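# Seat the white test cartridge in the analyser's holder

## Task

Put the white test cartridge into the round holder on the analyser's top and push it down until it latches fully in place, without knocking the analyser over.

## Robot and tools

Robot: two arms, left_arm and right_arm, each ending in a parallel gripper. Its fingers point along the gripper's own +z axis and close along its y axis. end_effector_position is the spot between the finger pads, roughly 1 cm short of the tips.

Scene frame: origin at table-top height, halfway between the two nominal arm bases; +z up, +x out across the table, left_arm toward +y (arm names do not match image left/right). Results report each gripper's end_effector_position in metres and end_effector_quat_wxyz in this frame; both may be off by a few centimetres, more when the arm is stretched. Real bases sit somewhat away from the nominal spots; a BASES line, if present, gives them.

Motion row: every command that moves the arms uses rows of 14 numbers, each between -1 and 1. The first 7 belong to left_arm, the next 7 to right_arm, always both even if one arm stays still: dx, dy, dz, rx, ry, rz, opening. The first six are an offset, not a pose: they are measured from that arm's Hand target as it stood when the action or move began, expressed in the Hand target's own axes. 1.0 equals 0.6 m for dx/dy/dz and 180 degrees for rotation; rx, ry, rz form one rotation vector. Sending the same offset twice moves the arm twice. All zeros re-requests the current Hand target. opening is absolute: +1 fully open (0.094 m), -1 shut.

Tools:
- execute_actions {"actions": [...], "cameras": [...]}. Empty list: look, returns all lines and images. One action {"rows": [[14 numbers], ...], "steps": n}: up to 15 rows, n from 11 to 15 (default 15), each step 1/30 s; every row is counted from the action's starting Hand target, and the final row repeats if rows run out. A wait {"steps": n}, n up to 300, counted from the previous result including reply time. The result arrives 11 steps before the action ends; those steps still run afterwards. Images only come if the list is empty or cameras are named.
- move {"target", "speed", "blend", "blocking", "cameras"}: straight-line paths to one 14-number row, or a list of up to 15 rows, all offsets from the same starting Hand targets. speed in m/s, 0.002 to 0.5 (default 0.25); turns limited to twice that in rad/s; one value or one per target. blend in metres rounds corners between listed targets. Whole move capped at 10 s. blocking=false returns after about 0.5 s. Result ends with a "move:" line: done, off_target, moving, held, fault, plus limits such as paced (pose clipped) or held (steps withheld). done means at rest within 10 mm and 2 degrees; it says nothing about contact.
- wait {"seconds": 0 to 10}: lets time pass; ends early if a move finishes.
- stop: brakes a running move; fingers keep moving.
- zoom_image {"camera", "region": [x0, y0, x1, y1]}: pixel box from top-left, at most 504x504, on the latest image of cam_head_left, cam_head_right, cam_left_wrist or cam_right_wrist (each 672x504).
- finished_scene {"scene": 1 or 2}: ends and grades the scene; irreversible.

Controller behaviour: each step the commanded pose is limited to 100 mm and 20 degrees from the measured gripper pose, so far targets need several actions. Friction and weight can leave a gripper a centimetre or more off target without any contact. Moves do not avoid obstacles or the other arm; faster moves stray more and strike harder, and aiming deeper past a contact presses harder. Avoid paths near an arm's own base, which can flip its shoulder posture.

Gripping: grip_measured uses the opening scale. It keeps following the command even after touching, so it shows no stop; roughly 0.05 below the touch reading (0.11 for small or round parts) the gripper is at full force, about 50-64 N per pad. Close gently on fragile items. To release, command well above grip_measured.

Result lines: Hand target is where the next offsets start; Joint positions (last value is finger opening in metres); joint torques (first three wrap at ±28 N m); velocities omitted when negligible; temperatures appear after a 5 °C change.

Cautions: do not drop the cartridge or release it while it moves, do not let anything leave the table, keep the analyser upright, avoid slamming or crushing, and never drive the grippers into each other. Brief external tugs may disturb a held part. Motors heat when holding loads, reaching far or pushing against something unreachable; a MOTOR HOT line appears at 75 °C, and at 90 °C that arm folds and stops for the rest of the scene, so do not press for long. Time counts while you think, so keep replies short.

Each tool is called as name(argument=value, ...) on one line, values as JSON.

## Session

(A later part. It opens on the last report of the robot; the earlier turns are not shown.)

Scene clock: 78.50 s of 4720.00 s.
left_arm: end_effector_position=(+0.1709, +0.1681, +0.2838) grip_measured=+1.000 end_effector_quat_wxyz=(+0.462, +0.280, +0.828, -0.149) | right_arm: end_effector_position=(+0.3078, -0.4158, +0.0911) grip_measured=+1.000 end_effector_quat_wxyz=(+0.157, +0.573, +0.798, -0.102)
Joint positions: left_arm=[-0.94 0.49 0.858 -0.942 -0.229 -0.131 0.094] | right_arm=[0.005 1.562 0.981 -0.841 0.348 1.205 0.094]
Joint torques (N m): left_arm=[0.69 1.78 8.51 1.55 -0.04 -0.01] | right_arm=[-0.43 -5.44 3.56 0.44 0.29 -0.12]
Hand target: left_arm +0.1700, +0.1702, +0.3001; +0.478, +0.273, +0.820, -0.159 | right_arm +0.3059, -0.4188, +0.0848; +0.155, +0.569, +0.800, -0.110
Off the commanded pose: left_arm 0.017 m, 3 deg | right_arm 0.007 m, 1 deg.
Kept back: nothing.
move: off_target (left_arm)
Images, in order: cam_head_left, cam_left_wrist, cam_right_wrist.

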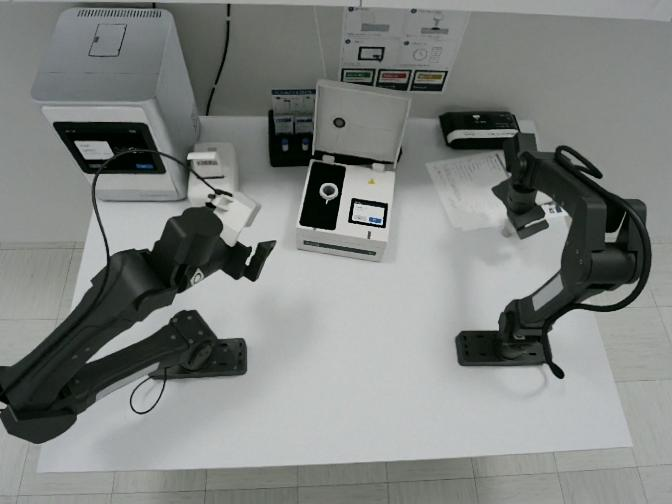

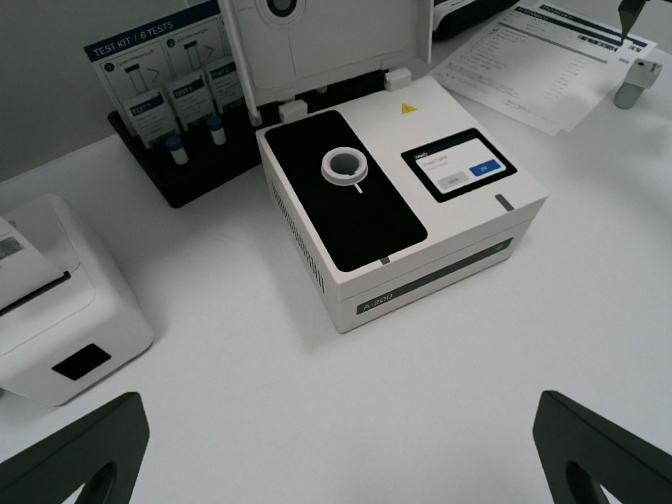

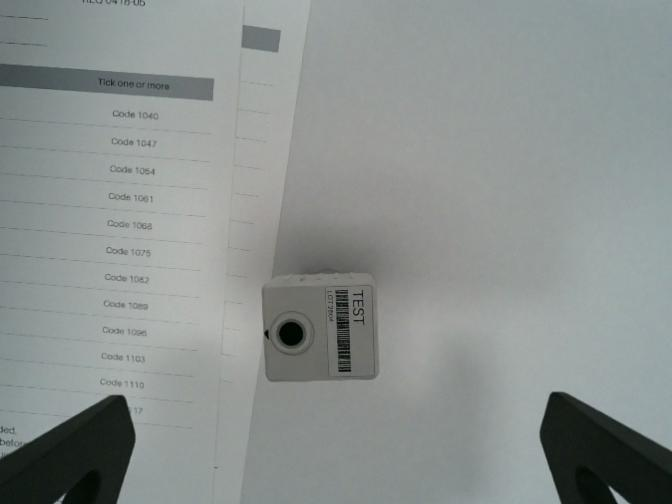

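move(target=[0,0,0,0,0,0,1, 0.0072,0.0072,0.0798,0,0,0,1], speed=0.08, cameras=["cam_right_wrist", "cam_head_left", "cam_left_wrist"])

Scene clock: 81.50 s of 4720.00 s.
left_arm: end_effector_position=(+0.1709, +0.1681, +0.2838) grip_measured=+1.000 end_effector_quat_wxyz=(+0.462, +0.280, +0.828, -0.149) | right_arm: end_effector_position=(+0.3171, -0.4281, +0.0446) grip_measured=+1.000 end_effector_quat_wxyz=(+0.158, +0.572, +0.798, -0.104)
Joint positions: left_arm=[-0.94 0.49 0.858 -0.942 -0.229 -0.131 0.094] | right_arm=[-0.036 1.677 0.898 -0.629 0.345 1.16 0.094]
Joint torques (N m): left_arm=[0.69 1.78 8.53 1.55 -0.04 -0.01] | right_arm=[-0.49 -6.15 3.36 0.45 0.25 -0.14]
Hand target: left_arm +0.1700, +0.1702, +0.3001; +0.478, +0.273, +0.820, -0.159 | right_arm +0.3147, -0.4305, +0.0388; +0.155, +0.569, +0.800, -0.110
Off the commanded pose: left_arm 0.017 m, 3 deg | right_arm 0.007 m, 1 deg.
Kept back: nothing.
move: off_target (left_arm)
Images, in order: cam_head_left, cam_left_wrist, cam_right_wrist.

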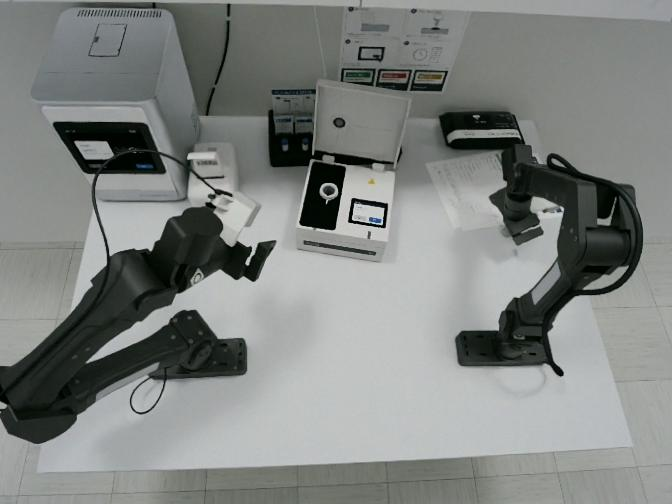

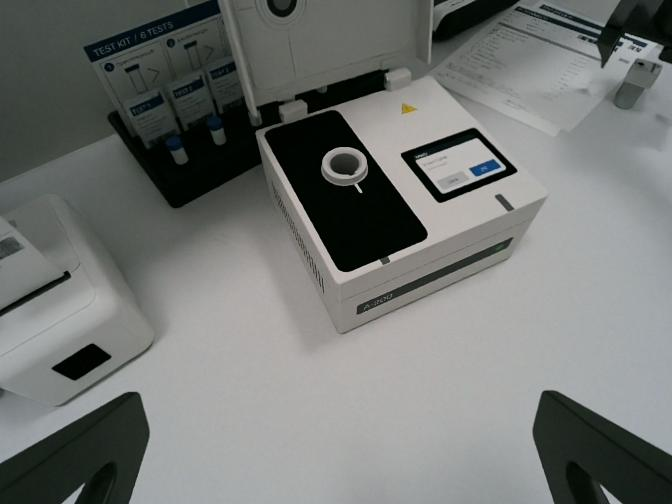

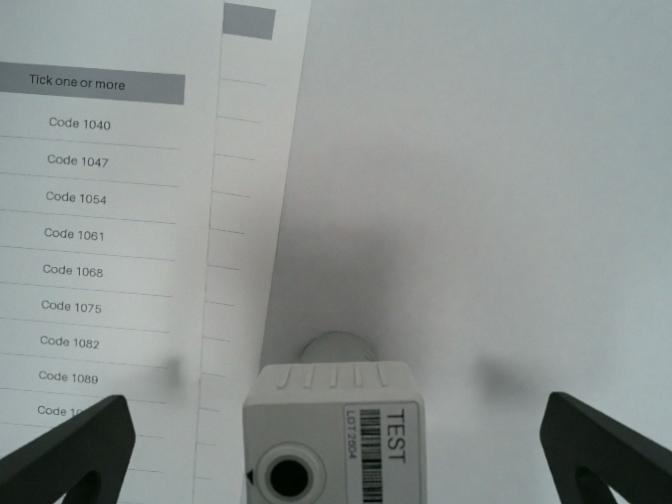

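execute_actions(actions=[{"rows": [[0,0,0,0,0,0,1,0,0,0,0,0,0,0.85],[0,0,0,0,0,0,1,0,0,0,0,0,0,0.7],[0,0,0,0,0,0,1,0,0,0,0,0,0,0.6],[0,0,0,0,0,0,1,0,0,0,0,0,0,0.5],[0,0,0,0,0,0,1,0,0,0,0,0,0,0.4],[0,0,0,0,0,0,1,0,0,0,0,0,0,0.3],[0,0,0,0,0,0,1,0,0,0,0,0,0,0.2],[0,0,0,0,0,0,1,0,0,0,0,0,0,0.1],[0,0,0,0,0,0,1,0,0,0,0,0,0,0.0],[0,0,0,0,0,0,1,0,0,0,0,0,0,-0.05],[0,0,0,0,0,0,1,0,0,0,0,0,0,-0.1],[0,0,0,0,0,0,1,0,0,0,0,0,0,-0.14],[0,0,0,0,0,0,1,0,0,0,0,0,0,-0.17],[0,0,0,0,0,0,1,0,0,0,0,0,0,-0.2],[0,0,0,0,0,0,1,0,0,0,0,0,0,-0.22]], "steps": 15}])

execute_actions(actions=[{"rows": [[0,0,0,0,0,0,1,0,0,0,0,0,0,-0.24],[0,0,0,0,0,0,1,0,0,0,0,0,0,-0.26],[0,0,0,0,0,0,1,0,0,0,0,0,0,-0.27],[0,0,0,0,0,0,1,0,0,0,0,0,0,-0.28],[0,0,0,0,0,0,1,0,0,0,0,0,0,-0.29],[0,0,0,0,0,0,1,0,0,0,0,0,0,-0.30],[0,0,0,0,0,0,1,0,0,0,0,0,0,-0.31],[0,0,0,0,0,0,1,0,0,0,0,0,0,-0.32],[0,0,0,0,0,0,1,0,0,0,0,0,0,-0.33],[0,0,0,0,0,0,1,0,0,0,0,0,0,-0.34],[0,0,0,0,0,0,1,0,0,0,0,0,0,-0.35],[0,0,0,0,0,0,1,0,0,0,0,0,0,-0.37],[0,0,0,0,0,0,1,0,0,0,0,0,0,-0.39],[0,0,0,0,0,0,1,0,0,0,0,0,0,-0.42],[0,0,0,0,0,0,1,0,0,0,0,0,0,-0.45]], "steps": 15}])

wait(seconds=0.7)

Scene clock: 83.67 s of 4720.00 s.
Steps of this call (1-61: nothing new was sent; 62-65: this action's first 4). Readings (end_effector_position of left_arm | right_arm):
62: (+0.1709, +0.1681, +0.2838) | (+0.3174, -0.4281, +0.0447)
63: (+0.1709, +0.1681, +0.2838) | (+0.3174, -0.4281, +0.0447)
65: the state above

Scene clock: 84.17 s of 4720.00 s.
Off your previous action's commanded pose at its last step (step 11 of this call): left_arm 0.017 m, 3 deg | right_arm 0.007 m, 1 deg.
Steps of this call (1-11: your previous action's last 11; 12-15: this action's first 4). Readings (end_effector_position of left_arm | right_arm):
12: (+0.1709, +0.1681, +0.2838) | (+0.3175, -0.4281, +0.0447)
13: (+0.1709, +0.1681, +0.2838) | (+0.3175, -0.4281, +0.0447)
15: the state above

Scene clock: 85.23 s of 4720.00 s.
left_arm: end_effector_position=(+0.1709, +0.1681, +0.2838) grip_measured=+1.000 end_effector_quat_wxyz=(+0.462, +0.280, +0.828, -0.149) | right_arm: end_effector_position=(+0.3175, -0.4281, +0.0447) grip_measured=-0.296 end_effector_quat_wxyz=(+0.159, +0.572, +0.798, -0.104)
Joint positions: left_arm=[-0.94 0.49 0.858 -0.942 -0.229 -0.131 0.094] | right_arm=[-0.036 1.677 0.898 -0.627 0.345 1.159 0.033]
Joint torques (N m): left_arm=[0.69 1.78 8.53 1.55 -0.04 -0.01] | right_arm=[-0.4 -6.22 3.38 0.47 0.25 -0.11]
Hand target: left_arm +0.1700, +0.1702, +0.3001; +0.478, +0.273, +0.820, -0.159 | right_arm +0.3147, -0.4305, +0.0388; +0.155, +0.569, +0.800, -0.110
Off the commanded pose: left_arm 0.017 m, 3 deg | right_arm 0.007 m, 1 deg.
Steps of this call (1-11: your previous action's last 11; 12-32: nothing new was sent). Readings (end_effector_position of left_arm | right_arm):
1: (+0.1709, +0.1681, +0.2838) | (+0.3175, -0.4281, +0.0447)
2: (+0.1709, +0.1681, +0.2838) | (+0.3175, -0.4281, +0.0447)
4: (+0.1709, +0.1681, +0.2838) | (+0.3175, -0.4281, +0.0447)
8: (+0.1709, +0.1681, +0.2838) | (+0.3175, -0.4281, +0.0447)
32: the state above

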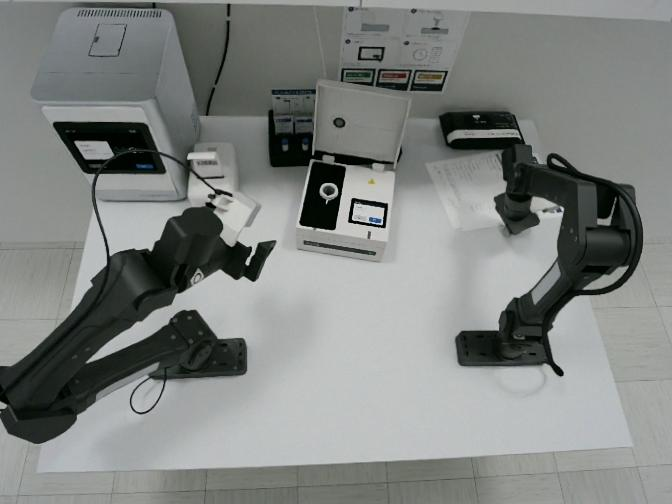

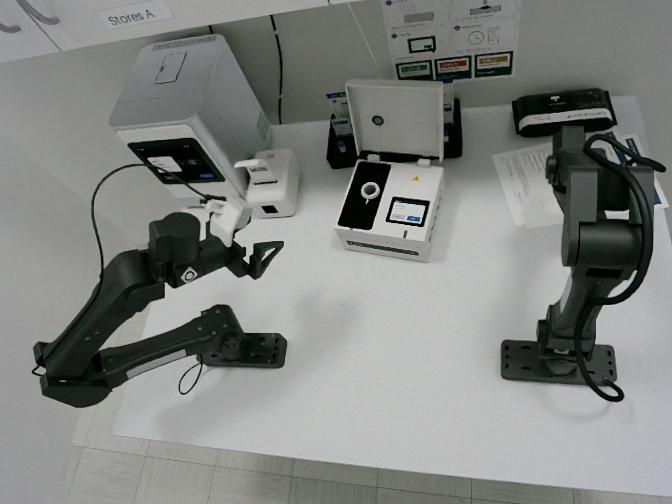

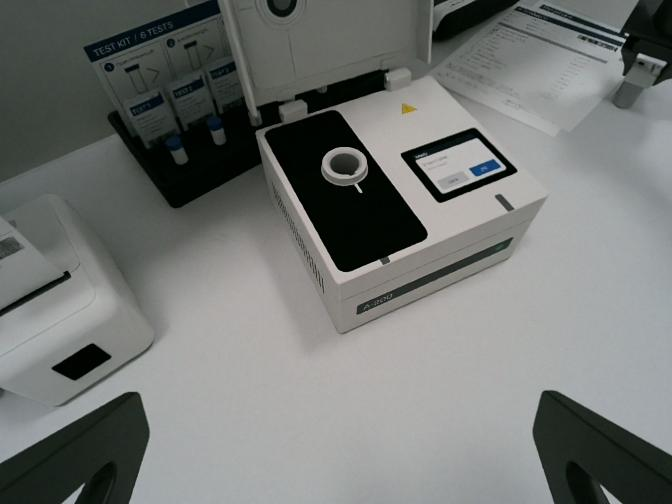

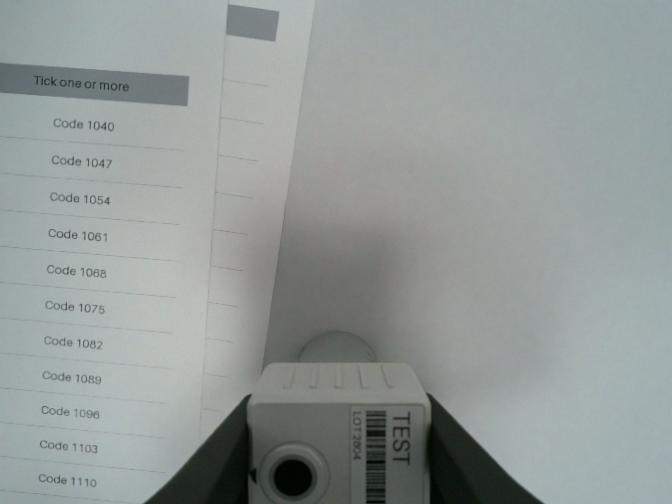

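move(target=[[0,0,0,0,0,0,1,-0.0624,0,-0.1545,0,0,0,-0.45],[0,0,0,0,0,0,1,0.427,0.2988,-0.4353,-0.3142,0,-0.7778,-0.45]], speed=[0.15, 0.22], blend=[0.03, 0])

Scene clock: 96.50 s of 4720.00 s.
left_arm: end_effector_position=(+0.1709, +0.1681, +0.2837) grip_measured=+1.000 end_effector_quat_wxyz=(+0.462, +0.280, +0.828, -0.149) | right_arm: end_effector_position=(+0.3719, -0.0626, +0.1822) grip_measured=-0.297 end_effector_quat_wxyz=(+0.142, -0.626, +0.759, +0.114)
Joint positions: left_arm=[-0.94 0.49 0.858 -0.942 -0.229 -0.131 0.094] | right_arm=[0.604 2.048 1.95 -1.206 -0.256 -0.76 0.033]
Joint torques (N m): left_arm=[0.69 1.78 8.53 1.55 -0.04 -0.01] | right_arm=[0.25 -9.76 8.32 0.4 -0.36 -0.12]
Hand target: left_arm +0.1699, +0.1703, +0.3001; +0.478, +0.273, +0.820, -0.159 | right_arm +0.3743, -0.0552, +0.1856; +0.147, -0.632, +0.751, +0.123
Off the commanded pose: left_arm 0.017 m, 3 deg | right_arm 0.008 m, 2 deg.
Kept back: nothing.
move: off_target (left_arm)

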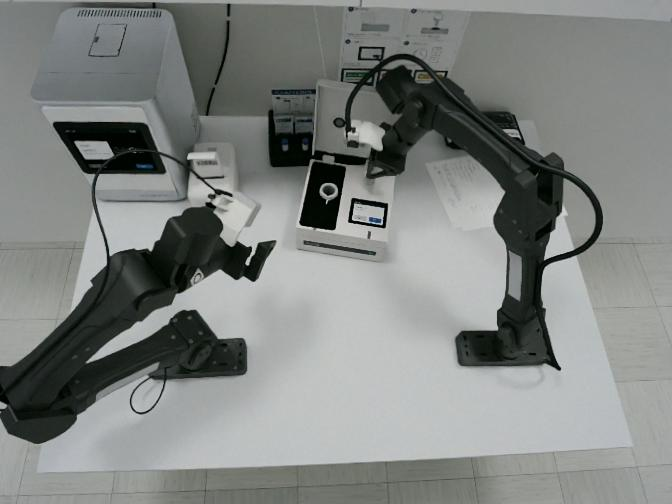

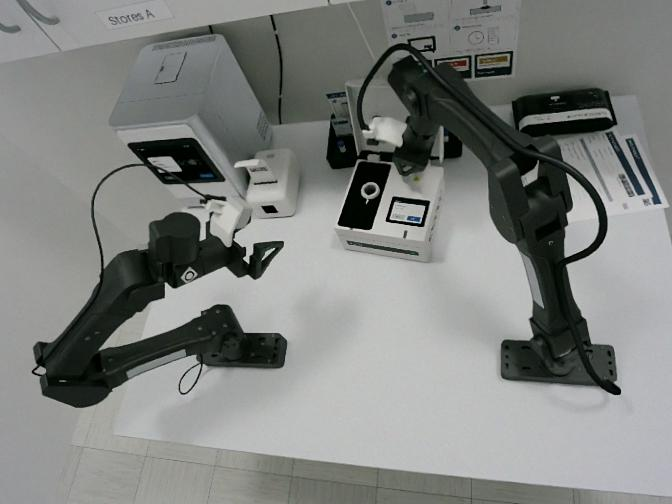

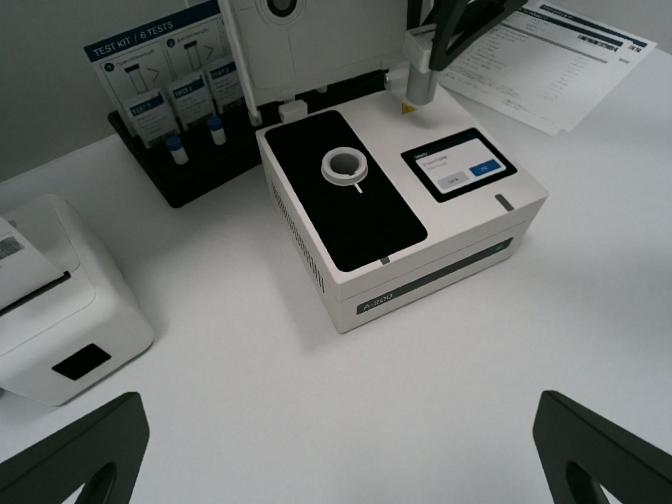

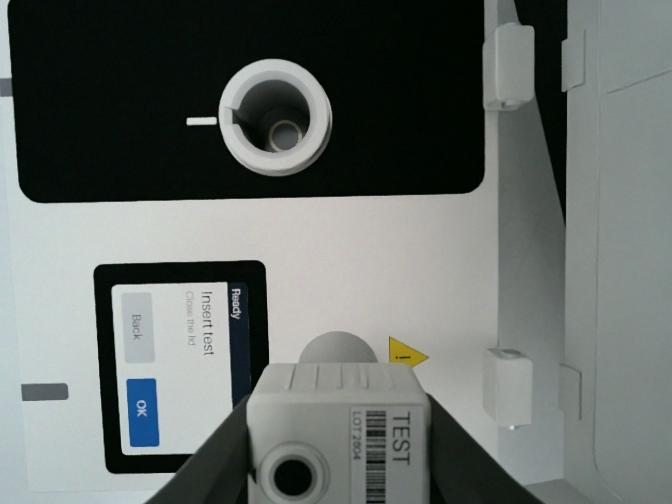

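move(target=[0,0,0,0,0,0,1,-0.1263,0.033,0.0513,-0.0084,-0.0052,-0.004,-0.45], speed=0.12)

Scene clock: 101.57 s of 4720.00 s.
left_arm: end_effector_position=(+0.1709, +0.1681, +0.2837) grip_measured=+1.000 end_effector_quat_wxyz=(+0.462, +0.280, +0.828, -0.149) | right_arm: end_effector_position=(+0.3657, +0.0248, +0.1861) grip_measured=-0.297 end_effector_quat_wxyz=(+0.145, -0.641, +0.742, +0.133)
Joint positions: left_arm=[-0.94 0.49 0.858 -0.942 -0.229 -0.131 0.094] | right_arm=[0.755 2.306 2.37 -1.33 -0.256 -0.65 0.033]
Joint torques (N m): left_arm=[0.69 1.78 8.53 1.55 -0.04 -0.01] | right_arm=[-0.03 -11.41 8.12 0.5 -0.22 0.09]
Hand target: left_arm +0.1699, +0.1703, +0.3001; +0.478, +0.273, +0.820, -0.159 | right_arm +0.3687, +0.0288, +0.1855; +0.145, -0.637, +0.744, +0.137
Off the commanded pose: left_arm 0.017 m, 3 deg | right_arm 0.005 m, 1 deg.
Kept back: nothing.
move: off_target (left_arm)

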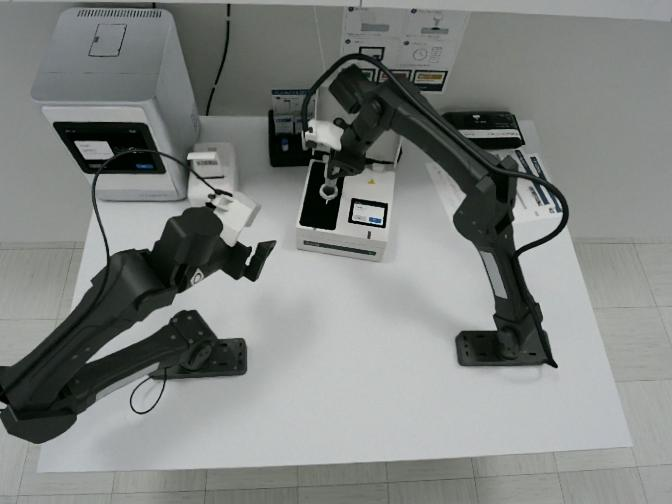

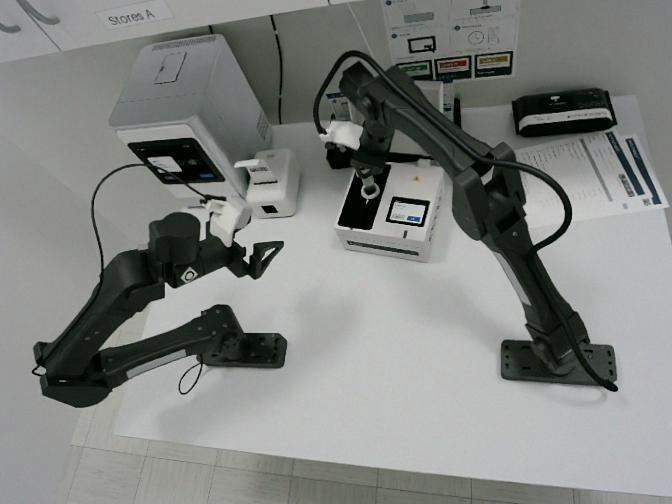

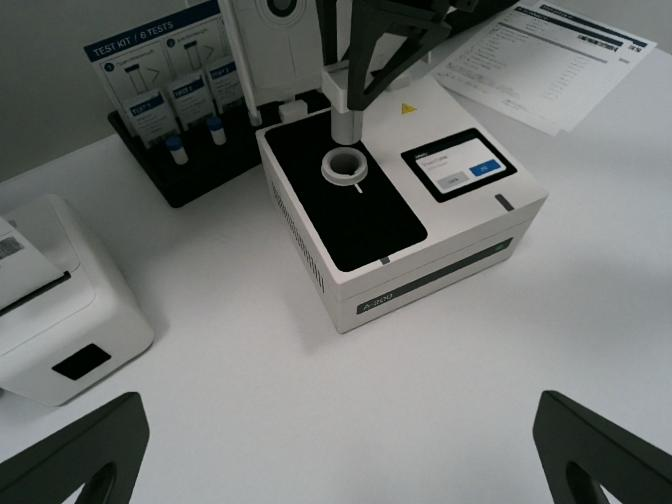

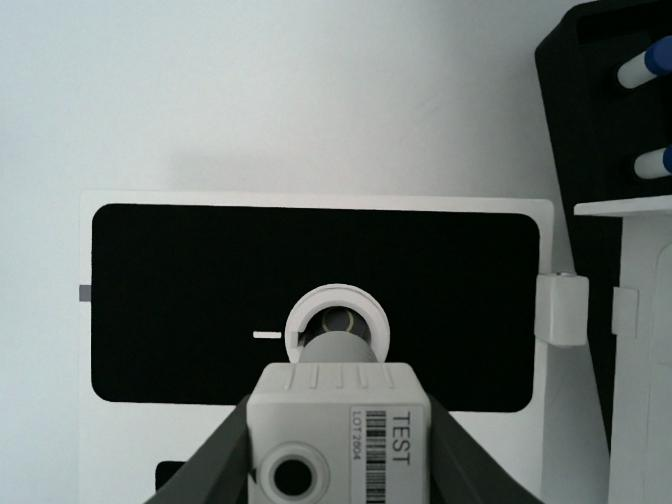

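zoom_image(camera="cam_right_wrist", region=[230, 270, 450, 504])

zoom_image(camera="cam_left_wrist", region=[290, 50, 420, 210])

Scaled by 2.154.

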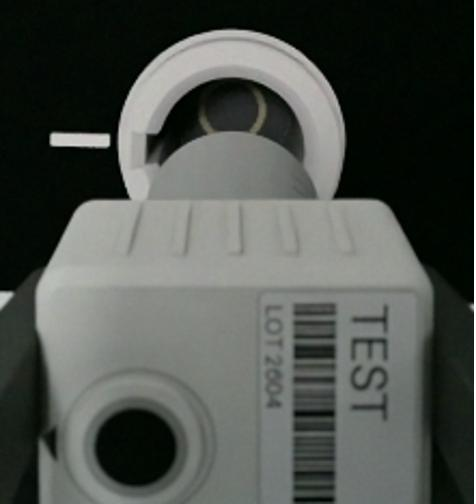

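Scaled by 3.150.

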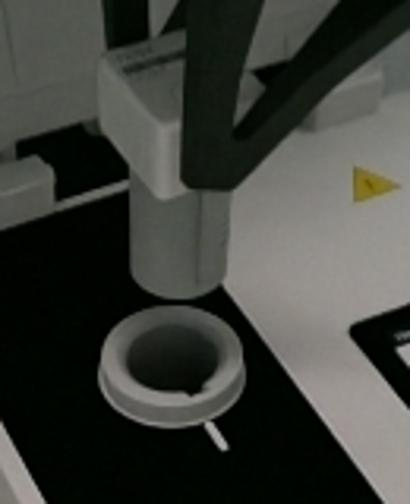

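move(target=[0,0,0,0,0,0,1,0.0078,0.0002,0.0312,0.0014,0.0044,0.0067,-0.45], speed=0.06, cameras=["cam_right_wrist", "cam_left_wrist"])

Scene clock: 107.37 s of 4720.00 s.
left_arm: end_effector_position=(+0.1709, +0.1681, +0.2837) grip_measured=+1.000 end_effector_quat_wxyz=(+0.462, +0.280, +0.828, -0.149) | right_arm: end_effector_position=(+0.3685, +0.0268, +0.1788) grip_measured=-0.297 end_effector_quat_wxyz=(+0.146, -0.631, +0.750, +0.131)
Joint positions: left_arm=[-0.94 0.49 0.858 -0.942 -0.229 -0.131 0.094] | right_arm=[0.757 2.306 2.34 -1.294 -0.249 -0.623 0.033]
Joint torques (N m): left_arm=[0.69 1.78 8.53 1.55 -0.04 -0.01] | right_arm=[0.64 -11.96 3.82 0.81 -0.15 0.06]
Hand target: left_arm +0.1699, +0.1703, +0.3001; +0.478, +0.273, +0.820, -0.159 | right_arm +0.3687, +0.0319, +0.1665; +0.140, -0.630, +0.752, +0.133
Off the commanded pose: left_arm 0.017 m, 3 deg | right_arm 0.013 m, 1 deg.
Kept back: nothing.
move: off_target (left_arm, right_arm)
Images, in order: cam_left_wrist, cam_right_wrist.

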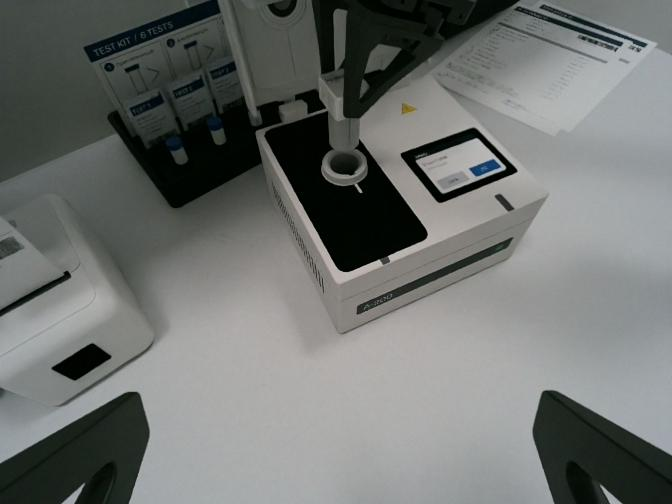

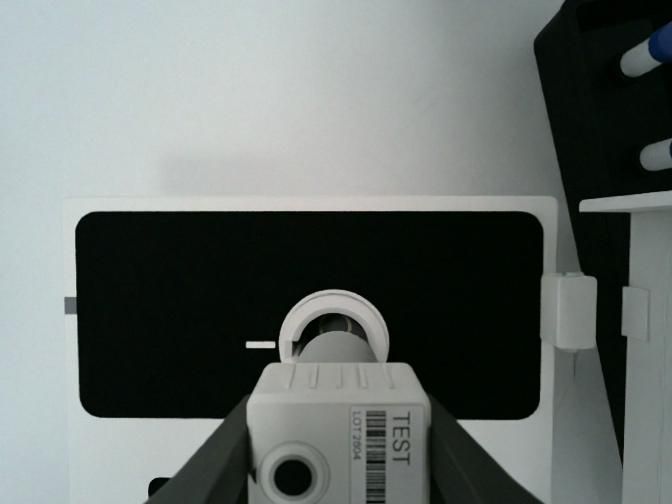

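zoom_image(camera="cam_right_wrist", region=[240, 270, 440, 420])

zoom_image(camera="cam_left_wrist", region=[300, 80, 400, 210])

Scaled by 2.520.

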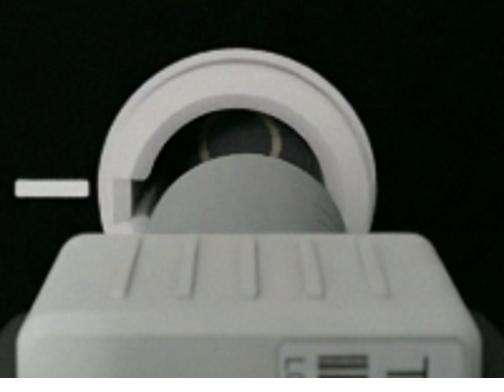

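Scaled by 3.877.

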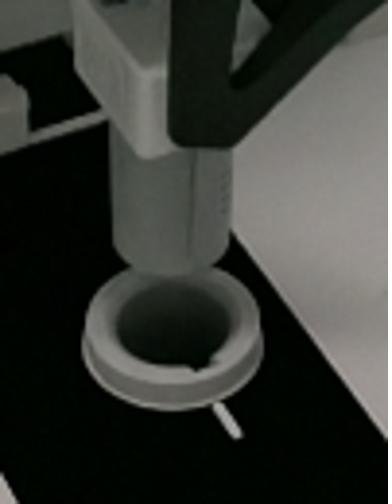

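move(target=[0,0,0,0,0,0,1,0.0045,0.0045,0.0201,0,0.002,0,-0.45], speed=0.05, cameras=["cam_right_wrist", "cam_left_wrist"])

Scene clock: 112.07 s of 4720.00 s.
left_arm: end_effector_position=(+0.1709, +0.1681, +0.2837) grip_measured=+1.000 end_effector_quat_wxyz=(+0.462, +0.280, +0.828, -0.149) | right_arm: end_effector_position=(+0.3658, +0.0306, +0.1623) grip_measured=-0.297 end_effector_quat_wxyz=(+0.139, -0.632, +0.751, +0.129)
Joint positions: left_arm=[-0.94 0.49 0.858 -0.942 -0.229 -0.131 0.094] | right_arm=[0.768 2.306 2.277 -1.243 -0.243 -0.615 0.033]
Joint torques (N m): left_arm=[0.69 1.78 8.53 1.55 -0.04 -0.01] | right_arm=[0.44 -12.9 3.85 0.76 -0.15 0.06]
Hand target: left_arm +0.1699, +0.1703, +0.3001; +0.478, +0.273, +0.820, -0.159 | right_arm +0.3662, +0.0344, +0.1544; +0.138, -0.630, +0.753, +0.131
Off the commanded pose: left_arm 0.017 m, 3 deg | right_arm 0.009 m, 0 deg.
Kept back: nothing.
move: off_target (left_arm)
Images, in order: cam_left_wrist, cam_right_wrist.

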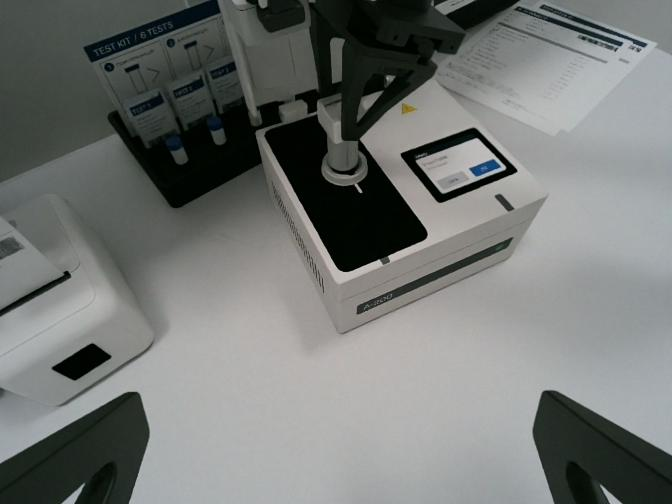

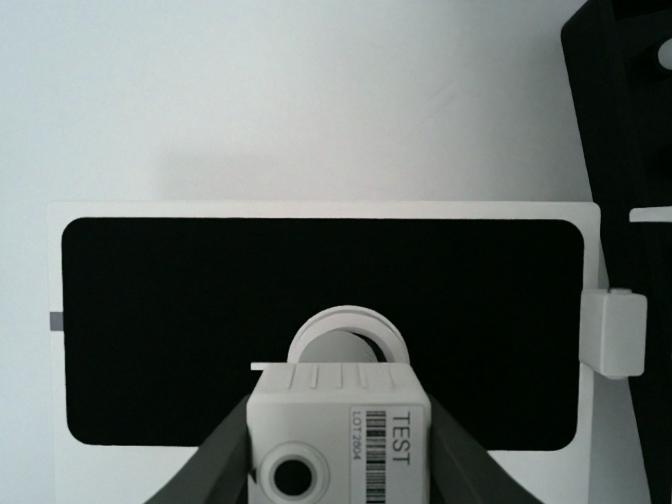

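execute_actions(actions=[], cameras=["all"])

Scene clock: 115.27 s of 4720.00 s.
left_arm: end_effector_position=(+0.1709, +0.1681, +0.2837) grip_measured=+1.000 end_effector_quat_wxyz=(+0.462, +0.280, +0.828, -0.149) | right_arm: end_effector_position=(+0.3662, +0.0310, +0.1624) grip_measured=-0.297 end_effector_quat_wxyz=(+0.140, -0.632, +0.751, +0.129)
Joint positions: left_arm=[-0.94 0.49 0.858 -0.942 -0.229 -0.131 0.094] | right_arm=[0.768 2.306 2.277 -1.241 -0.242 -0.614 0.033]
Joint velocities: within noise
Joint torques (N m): left_arm=[0.69 1.78 8.53 1.55 -0.04 -0.01] | right_arm=[0.4 -12.92 3.84 0.77 -0.16 0.07]
Motor temperatures (°C): left_arm=[26 29 29 29 24 25 21] | right_arm=[24 33 31 30 25 20 23]
Heat: left arm: 29 °C; right arm: 33 °C.
Hand target: left_arm +0.1699, +0.1703, +0.3001; +0.478, +0.273, +0.820, -0.159 | right_arm +0.3662, +0.0344, +0.1544; +0.138, -0.630, +0.753, +0.131
Off the commanded pose: left_arm 0.017 m, 3 deg | right_arm 0.009 m, 0 deg.
Steps of this call (1-96: nothing new was sent). Readings (end_effector_position of left_arm | right_arm):
1: (+0.1709, +0.1681, +0.2837) | (+0.3659, +0.0307, +0.1623)
2: (+0.1709, +0.1681, +0.2837) | (+0.3659, +0.0307, +0.1623)
4: (+0.1709, +0.1681, +0.2837) | (+0.3660, +0.0308, +0.1623)
8: (+0.1709, +0.1681, +0.2837) | (+0.3661, +0.0308, +0.1624)
96: the state above

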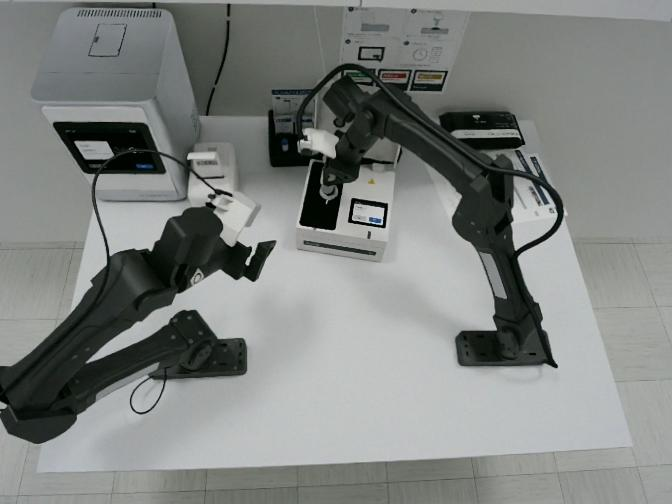

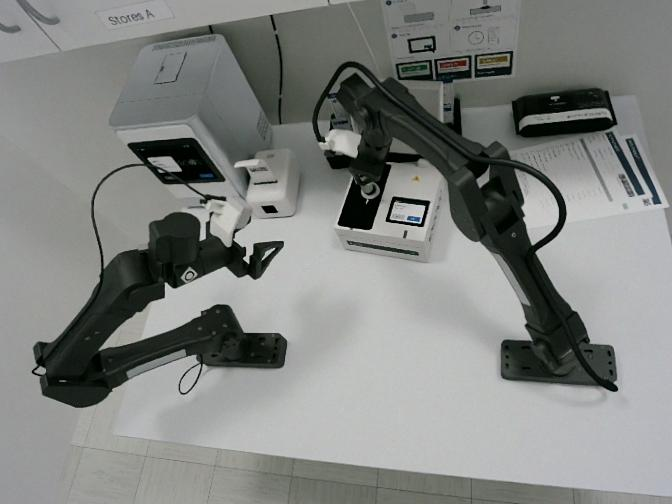

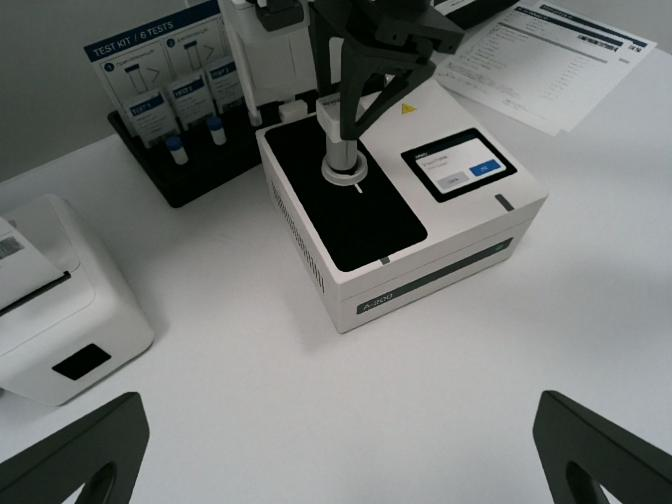

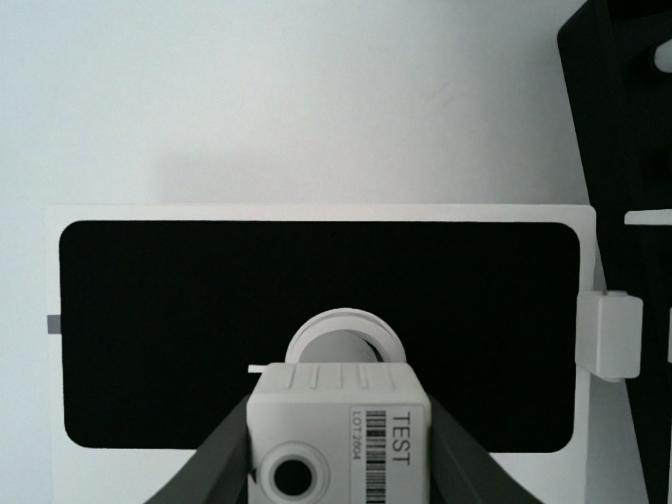

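zoom_image(camera="cam_right_wrist", region=[240, 280, 450, 420])

zoom_image(camera="cam_left_wrist", region=[280, 80, 420, 210])

Scaled by 2.400.

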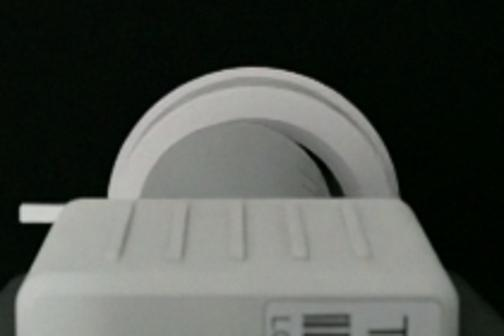

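Scaled by 3.600.

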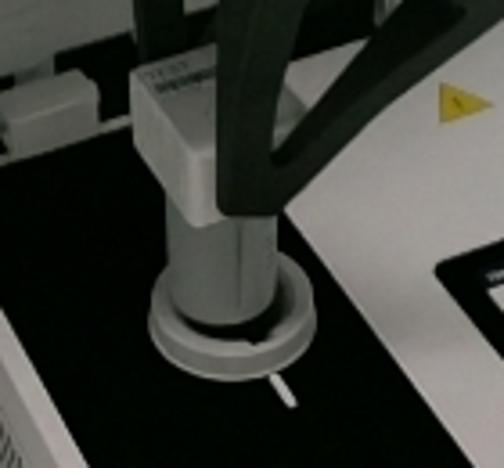

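zoom_image(camera="cam_left_wrist", region=[312, 130, 376, 194])

zoom_image(camera="cam_right_wrist", region=[275, 295, 415, 375])

Scaled by 7.875.

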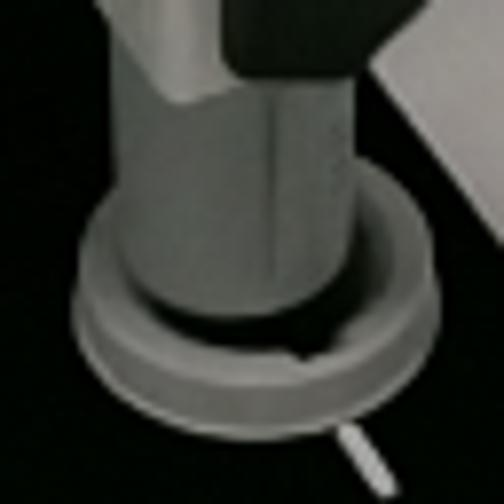

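Scaled by 3.600.

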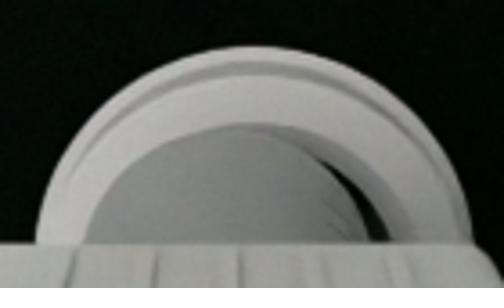

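move(target=[0,0,0,0,0,0,1, 0.00765,-0.00478,0.00579,0,0,0,-0.45], speed=0.04, cameras=["cam_left_wrist","cam_right_wrist"])

Scene clock: 124.10 s of 4720.00 s.
left_arm: end_effector_position=(+0.1709, +0.1681, +0.2837) grip_measured=+1.000 end_effector_quat_wxyz=(+0.462, +0.280, +0.828, -0.149) | right_arm: end_effector_position=(+0.3666, +0.0293, +0.1540) grip_measured=-0.297 end_effector_quat_wxyz=(+0.135, -0.631, +0.753, +0.128)
Joint positions: left_arm=[-0.94 0.49 0.858 -0.942 -0.229 -0.131 0.094] | right_arm=[0.766 2.306 2.246 -1.221 -0.241 -0.614 0.033]
Joint torques (N m): left_arm=[0.69 1.8 8.53 1.55 -0.04 -0.01] | right_arm=[-0.16 -13.68 3.6 0.78 -0.18 -0.02]
Hand target: left_arm +0.1699, +0.1703, +0.3001; +0.478, +0.273, +0.820, -0.159 | right_arm +0.3684, +0.0311, +0.1494; +0.138, -0.630, +0.753, +0.131
Off the commanded pose: left_arm 0.017 m, 3 deg | right_arm 0.005 m, 0 deg.
Kept back: nothing.
move: off_target (left_arm)
Images, in order: cam_left_wrist, cam_right_wrist.

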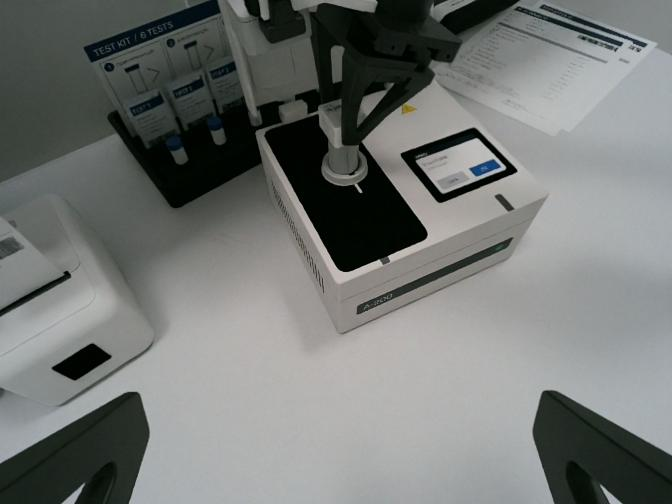

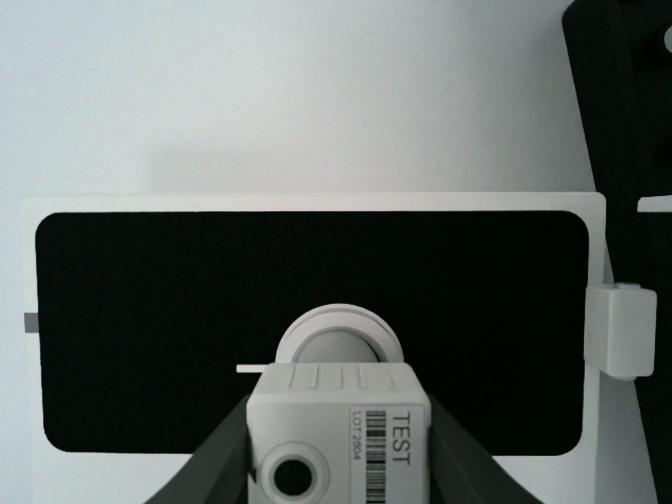

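zoom_image(camera="cam_left_wrist", region=[312, 130, 376, 194])

zoom_image(camera="cam_right_wrist", region=[265, 290, 415, 375])

Scaled by 7.875.

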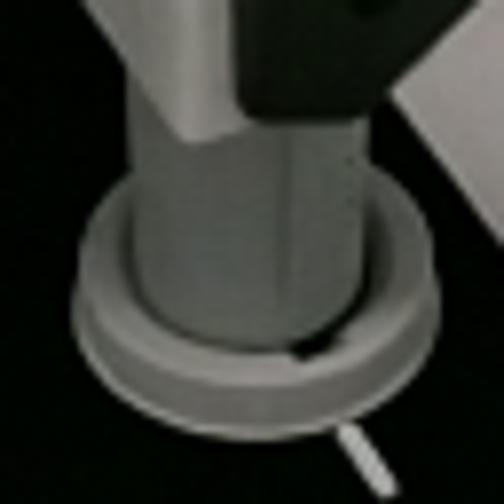

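Scaled by 3.360.

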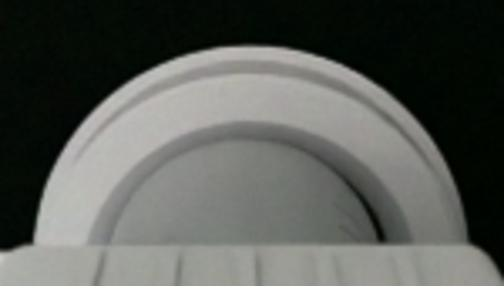

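zoom_image(camera="cam_left_wrist", region=[326, 140, 366, 180])

Scaled by 12.600.

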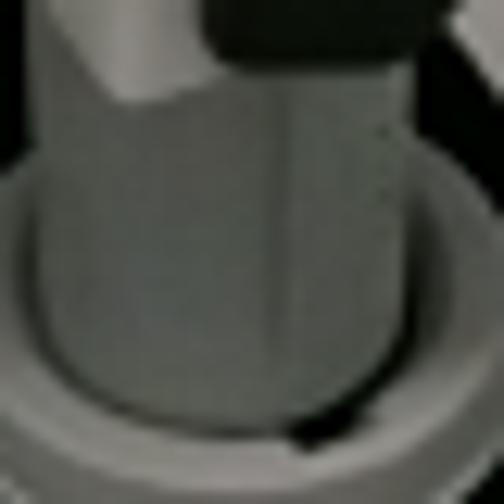

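move(target=[0,0,0,0,0,0,1, 0.00587,-0.00241,0.00657,0,0,0,-0.45], speed=0.03, cameras=["cam_left_wrist","cam_right_wrist"])

Scene clock: 133.80 s of 4720.00 s.
left_arm: end_effector_position=(+0.1709, +0.1681, +0.2837) grip_measured=+1.000 end_effector_quat_wxyz=(+0.462, +0.280, +0.828, -0.149) | right_arm: end_effector_position=(+0.3671, +0.0281, +0.1447) grip_measured=-0.297 end_effector_quat_wxyz=(+0.131, -0.630, +0.754, +0.129)
Joint positions: left_arm=[-0.94 0.49 0.858 -0.942 -0.229 -0.131 0.094] | right_arm=[0.763 2.306 2.211 -1.194 -0.243 -0.614 0.033]
Joint torques (N m): left_arm=[0.7 1.78 8.53 1.55 -0.04 -0.01] | right_arm=[-0.25 -14.42 3.88 0.78 -0.17 -0.07]
Hand target: left_arm +0.1700, +0.1703, +0.3001; +0.478, +0.273, +0.820, -0.159 | right_arm +0.3693, +0.0291, +0.1444; +0.138, -0.630, +0.753, +0.131
Off the commanded pose: left_arm 0.017 m, 3 deg | right_arm 0.003 m, 1 deg.
Kept back: nothing.
move: off_target (left_arm)
Images, in order: cam_left_wrist, cam_right_wrist.

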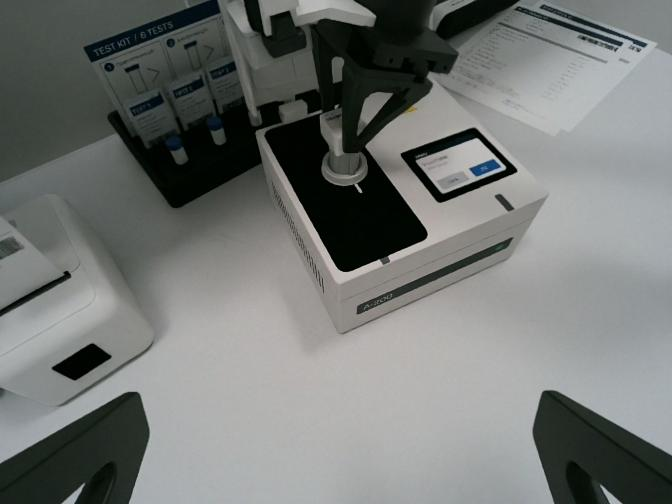

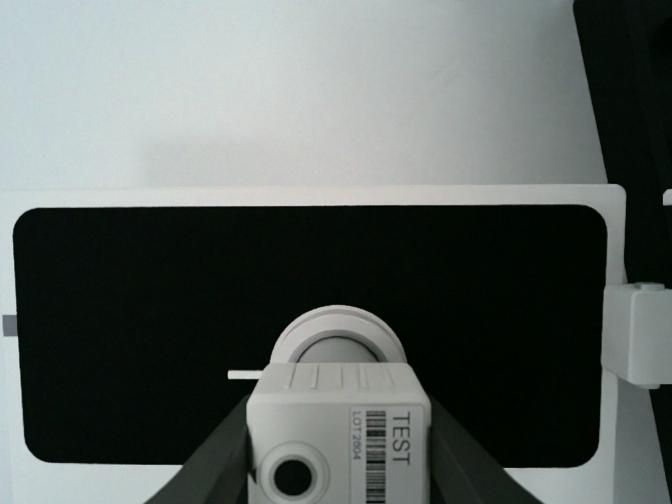

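zoom_image(camera="cam_left_wrist", region=[312, 130, 376, 194])

zoom_image(camera="cam_right_wrist", region=[265, 290, 415, 375])

Scaled by 7.875.

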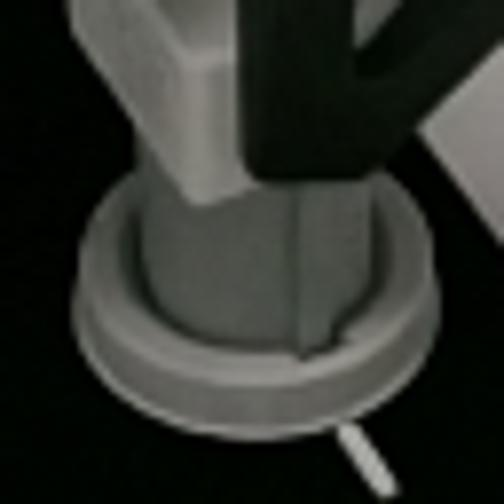

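Scaled by 3.360.

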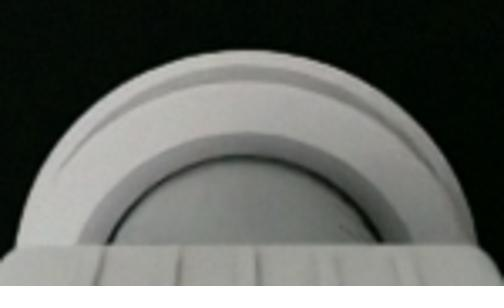

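move(target=[0,0,0,0,0,0,1, 0.00497,-0.00031,0.01237,0,0,0,-0.45], speed=0.03, cameras=["cam_left_wrist","cam_right_wrist"])

Scene clock: 137.10 s of 4720.00 s.
left_arm: end_effector_position=(+0.1709, +0.1681, +0.2837) grip_measured=+1.000 end_effector_quat_wxyz=(+0.462, +0.280, +0.828, -0.149) | right_arm: end_effector_position=(+0.3672, +0.0282, +0.1342) grip_measured=-0.297 end_effector_quat_wxyz=(+0.129, -0.630, +0.755, +0.128)
Joint positions: left_arm=[-0.94 0.49 0.858 -0.942 -0.229 -0.131 0.094] | right_arm=[0.763 2.306 2.17 -1.158 -0.243 -0.614 0.033]
Joint torques (N m): left_arm=[0.69 1.8 8.54 1.54 -0.04 -0.01] | right_arm=[-0.32 -14.89 3.71 0.74 -0.17 -0.06]
Hand target: left_arm +0.1700, +0.1703, +0.3001; +0.478, +0.273, +0.820, -0.159 | right_arm +0.3693, +0.0291, +0.1364; +0.138, -0.630, +0.753, +0.131
Off the commanded pose: left_arm 0.017 m, 3 deg | right_arm 0.003 m, 1 deg.
Kept back: nothing.
move: off_target (left_arm)
Images, in order: cam_left_wrist, cam_right_wrist.

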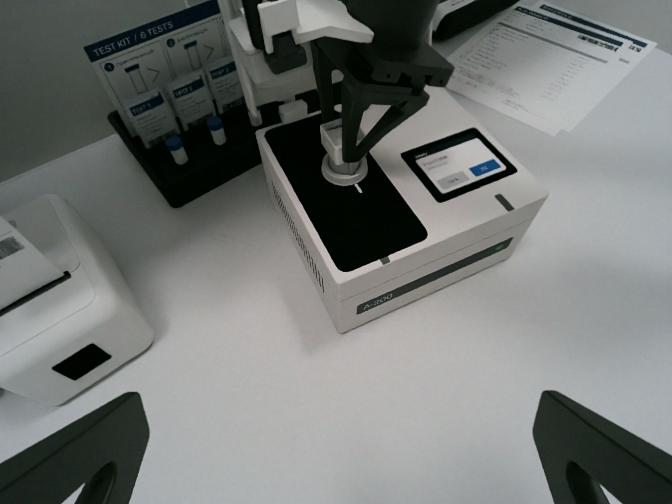

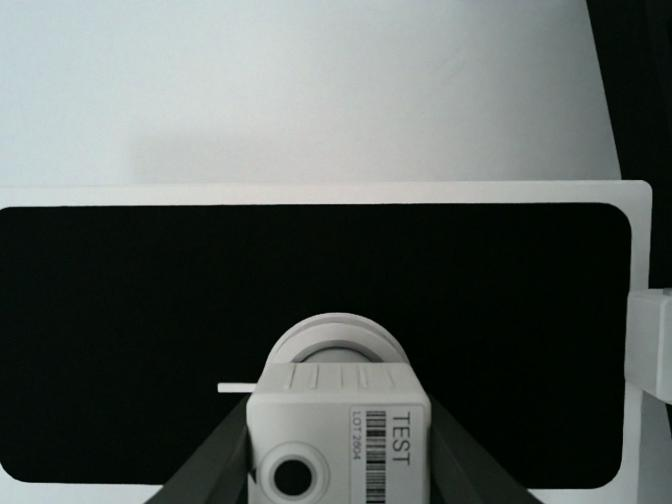

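zoom_image(camera="cam_left_wrist", region=[302, 110, 386, 194])

zoom_image(camera="cam_right_wrist", region=[250, 300, 430, 400])

Scaled by 6.000.

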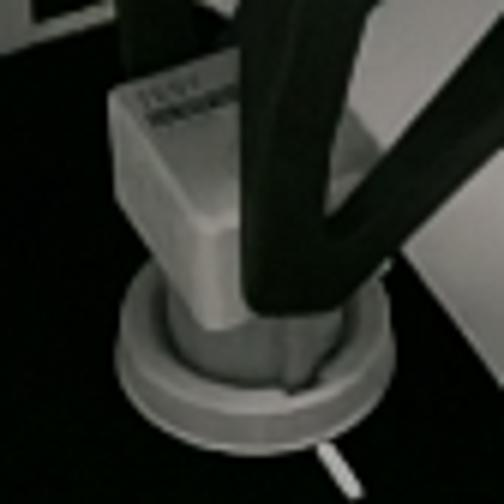

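Scaled by 2.800.

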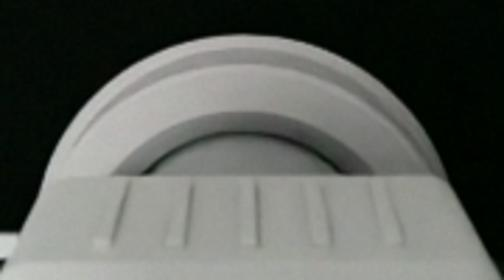

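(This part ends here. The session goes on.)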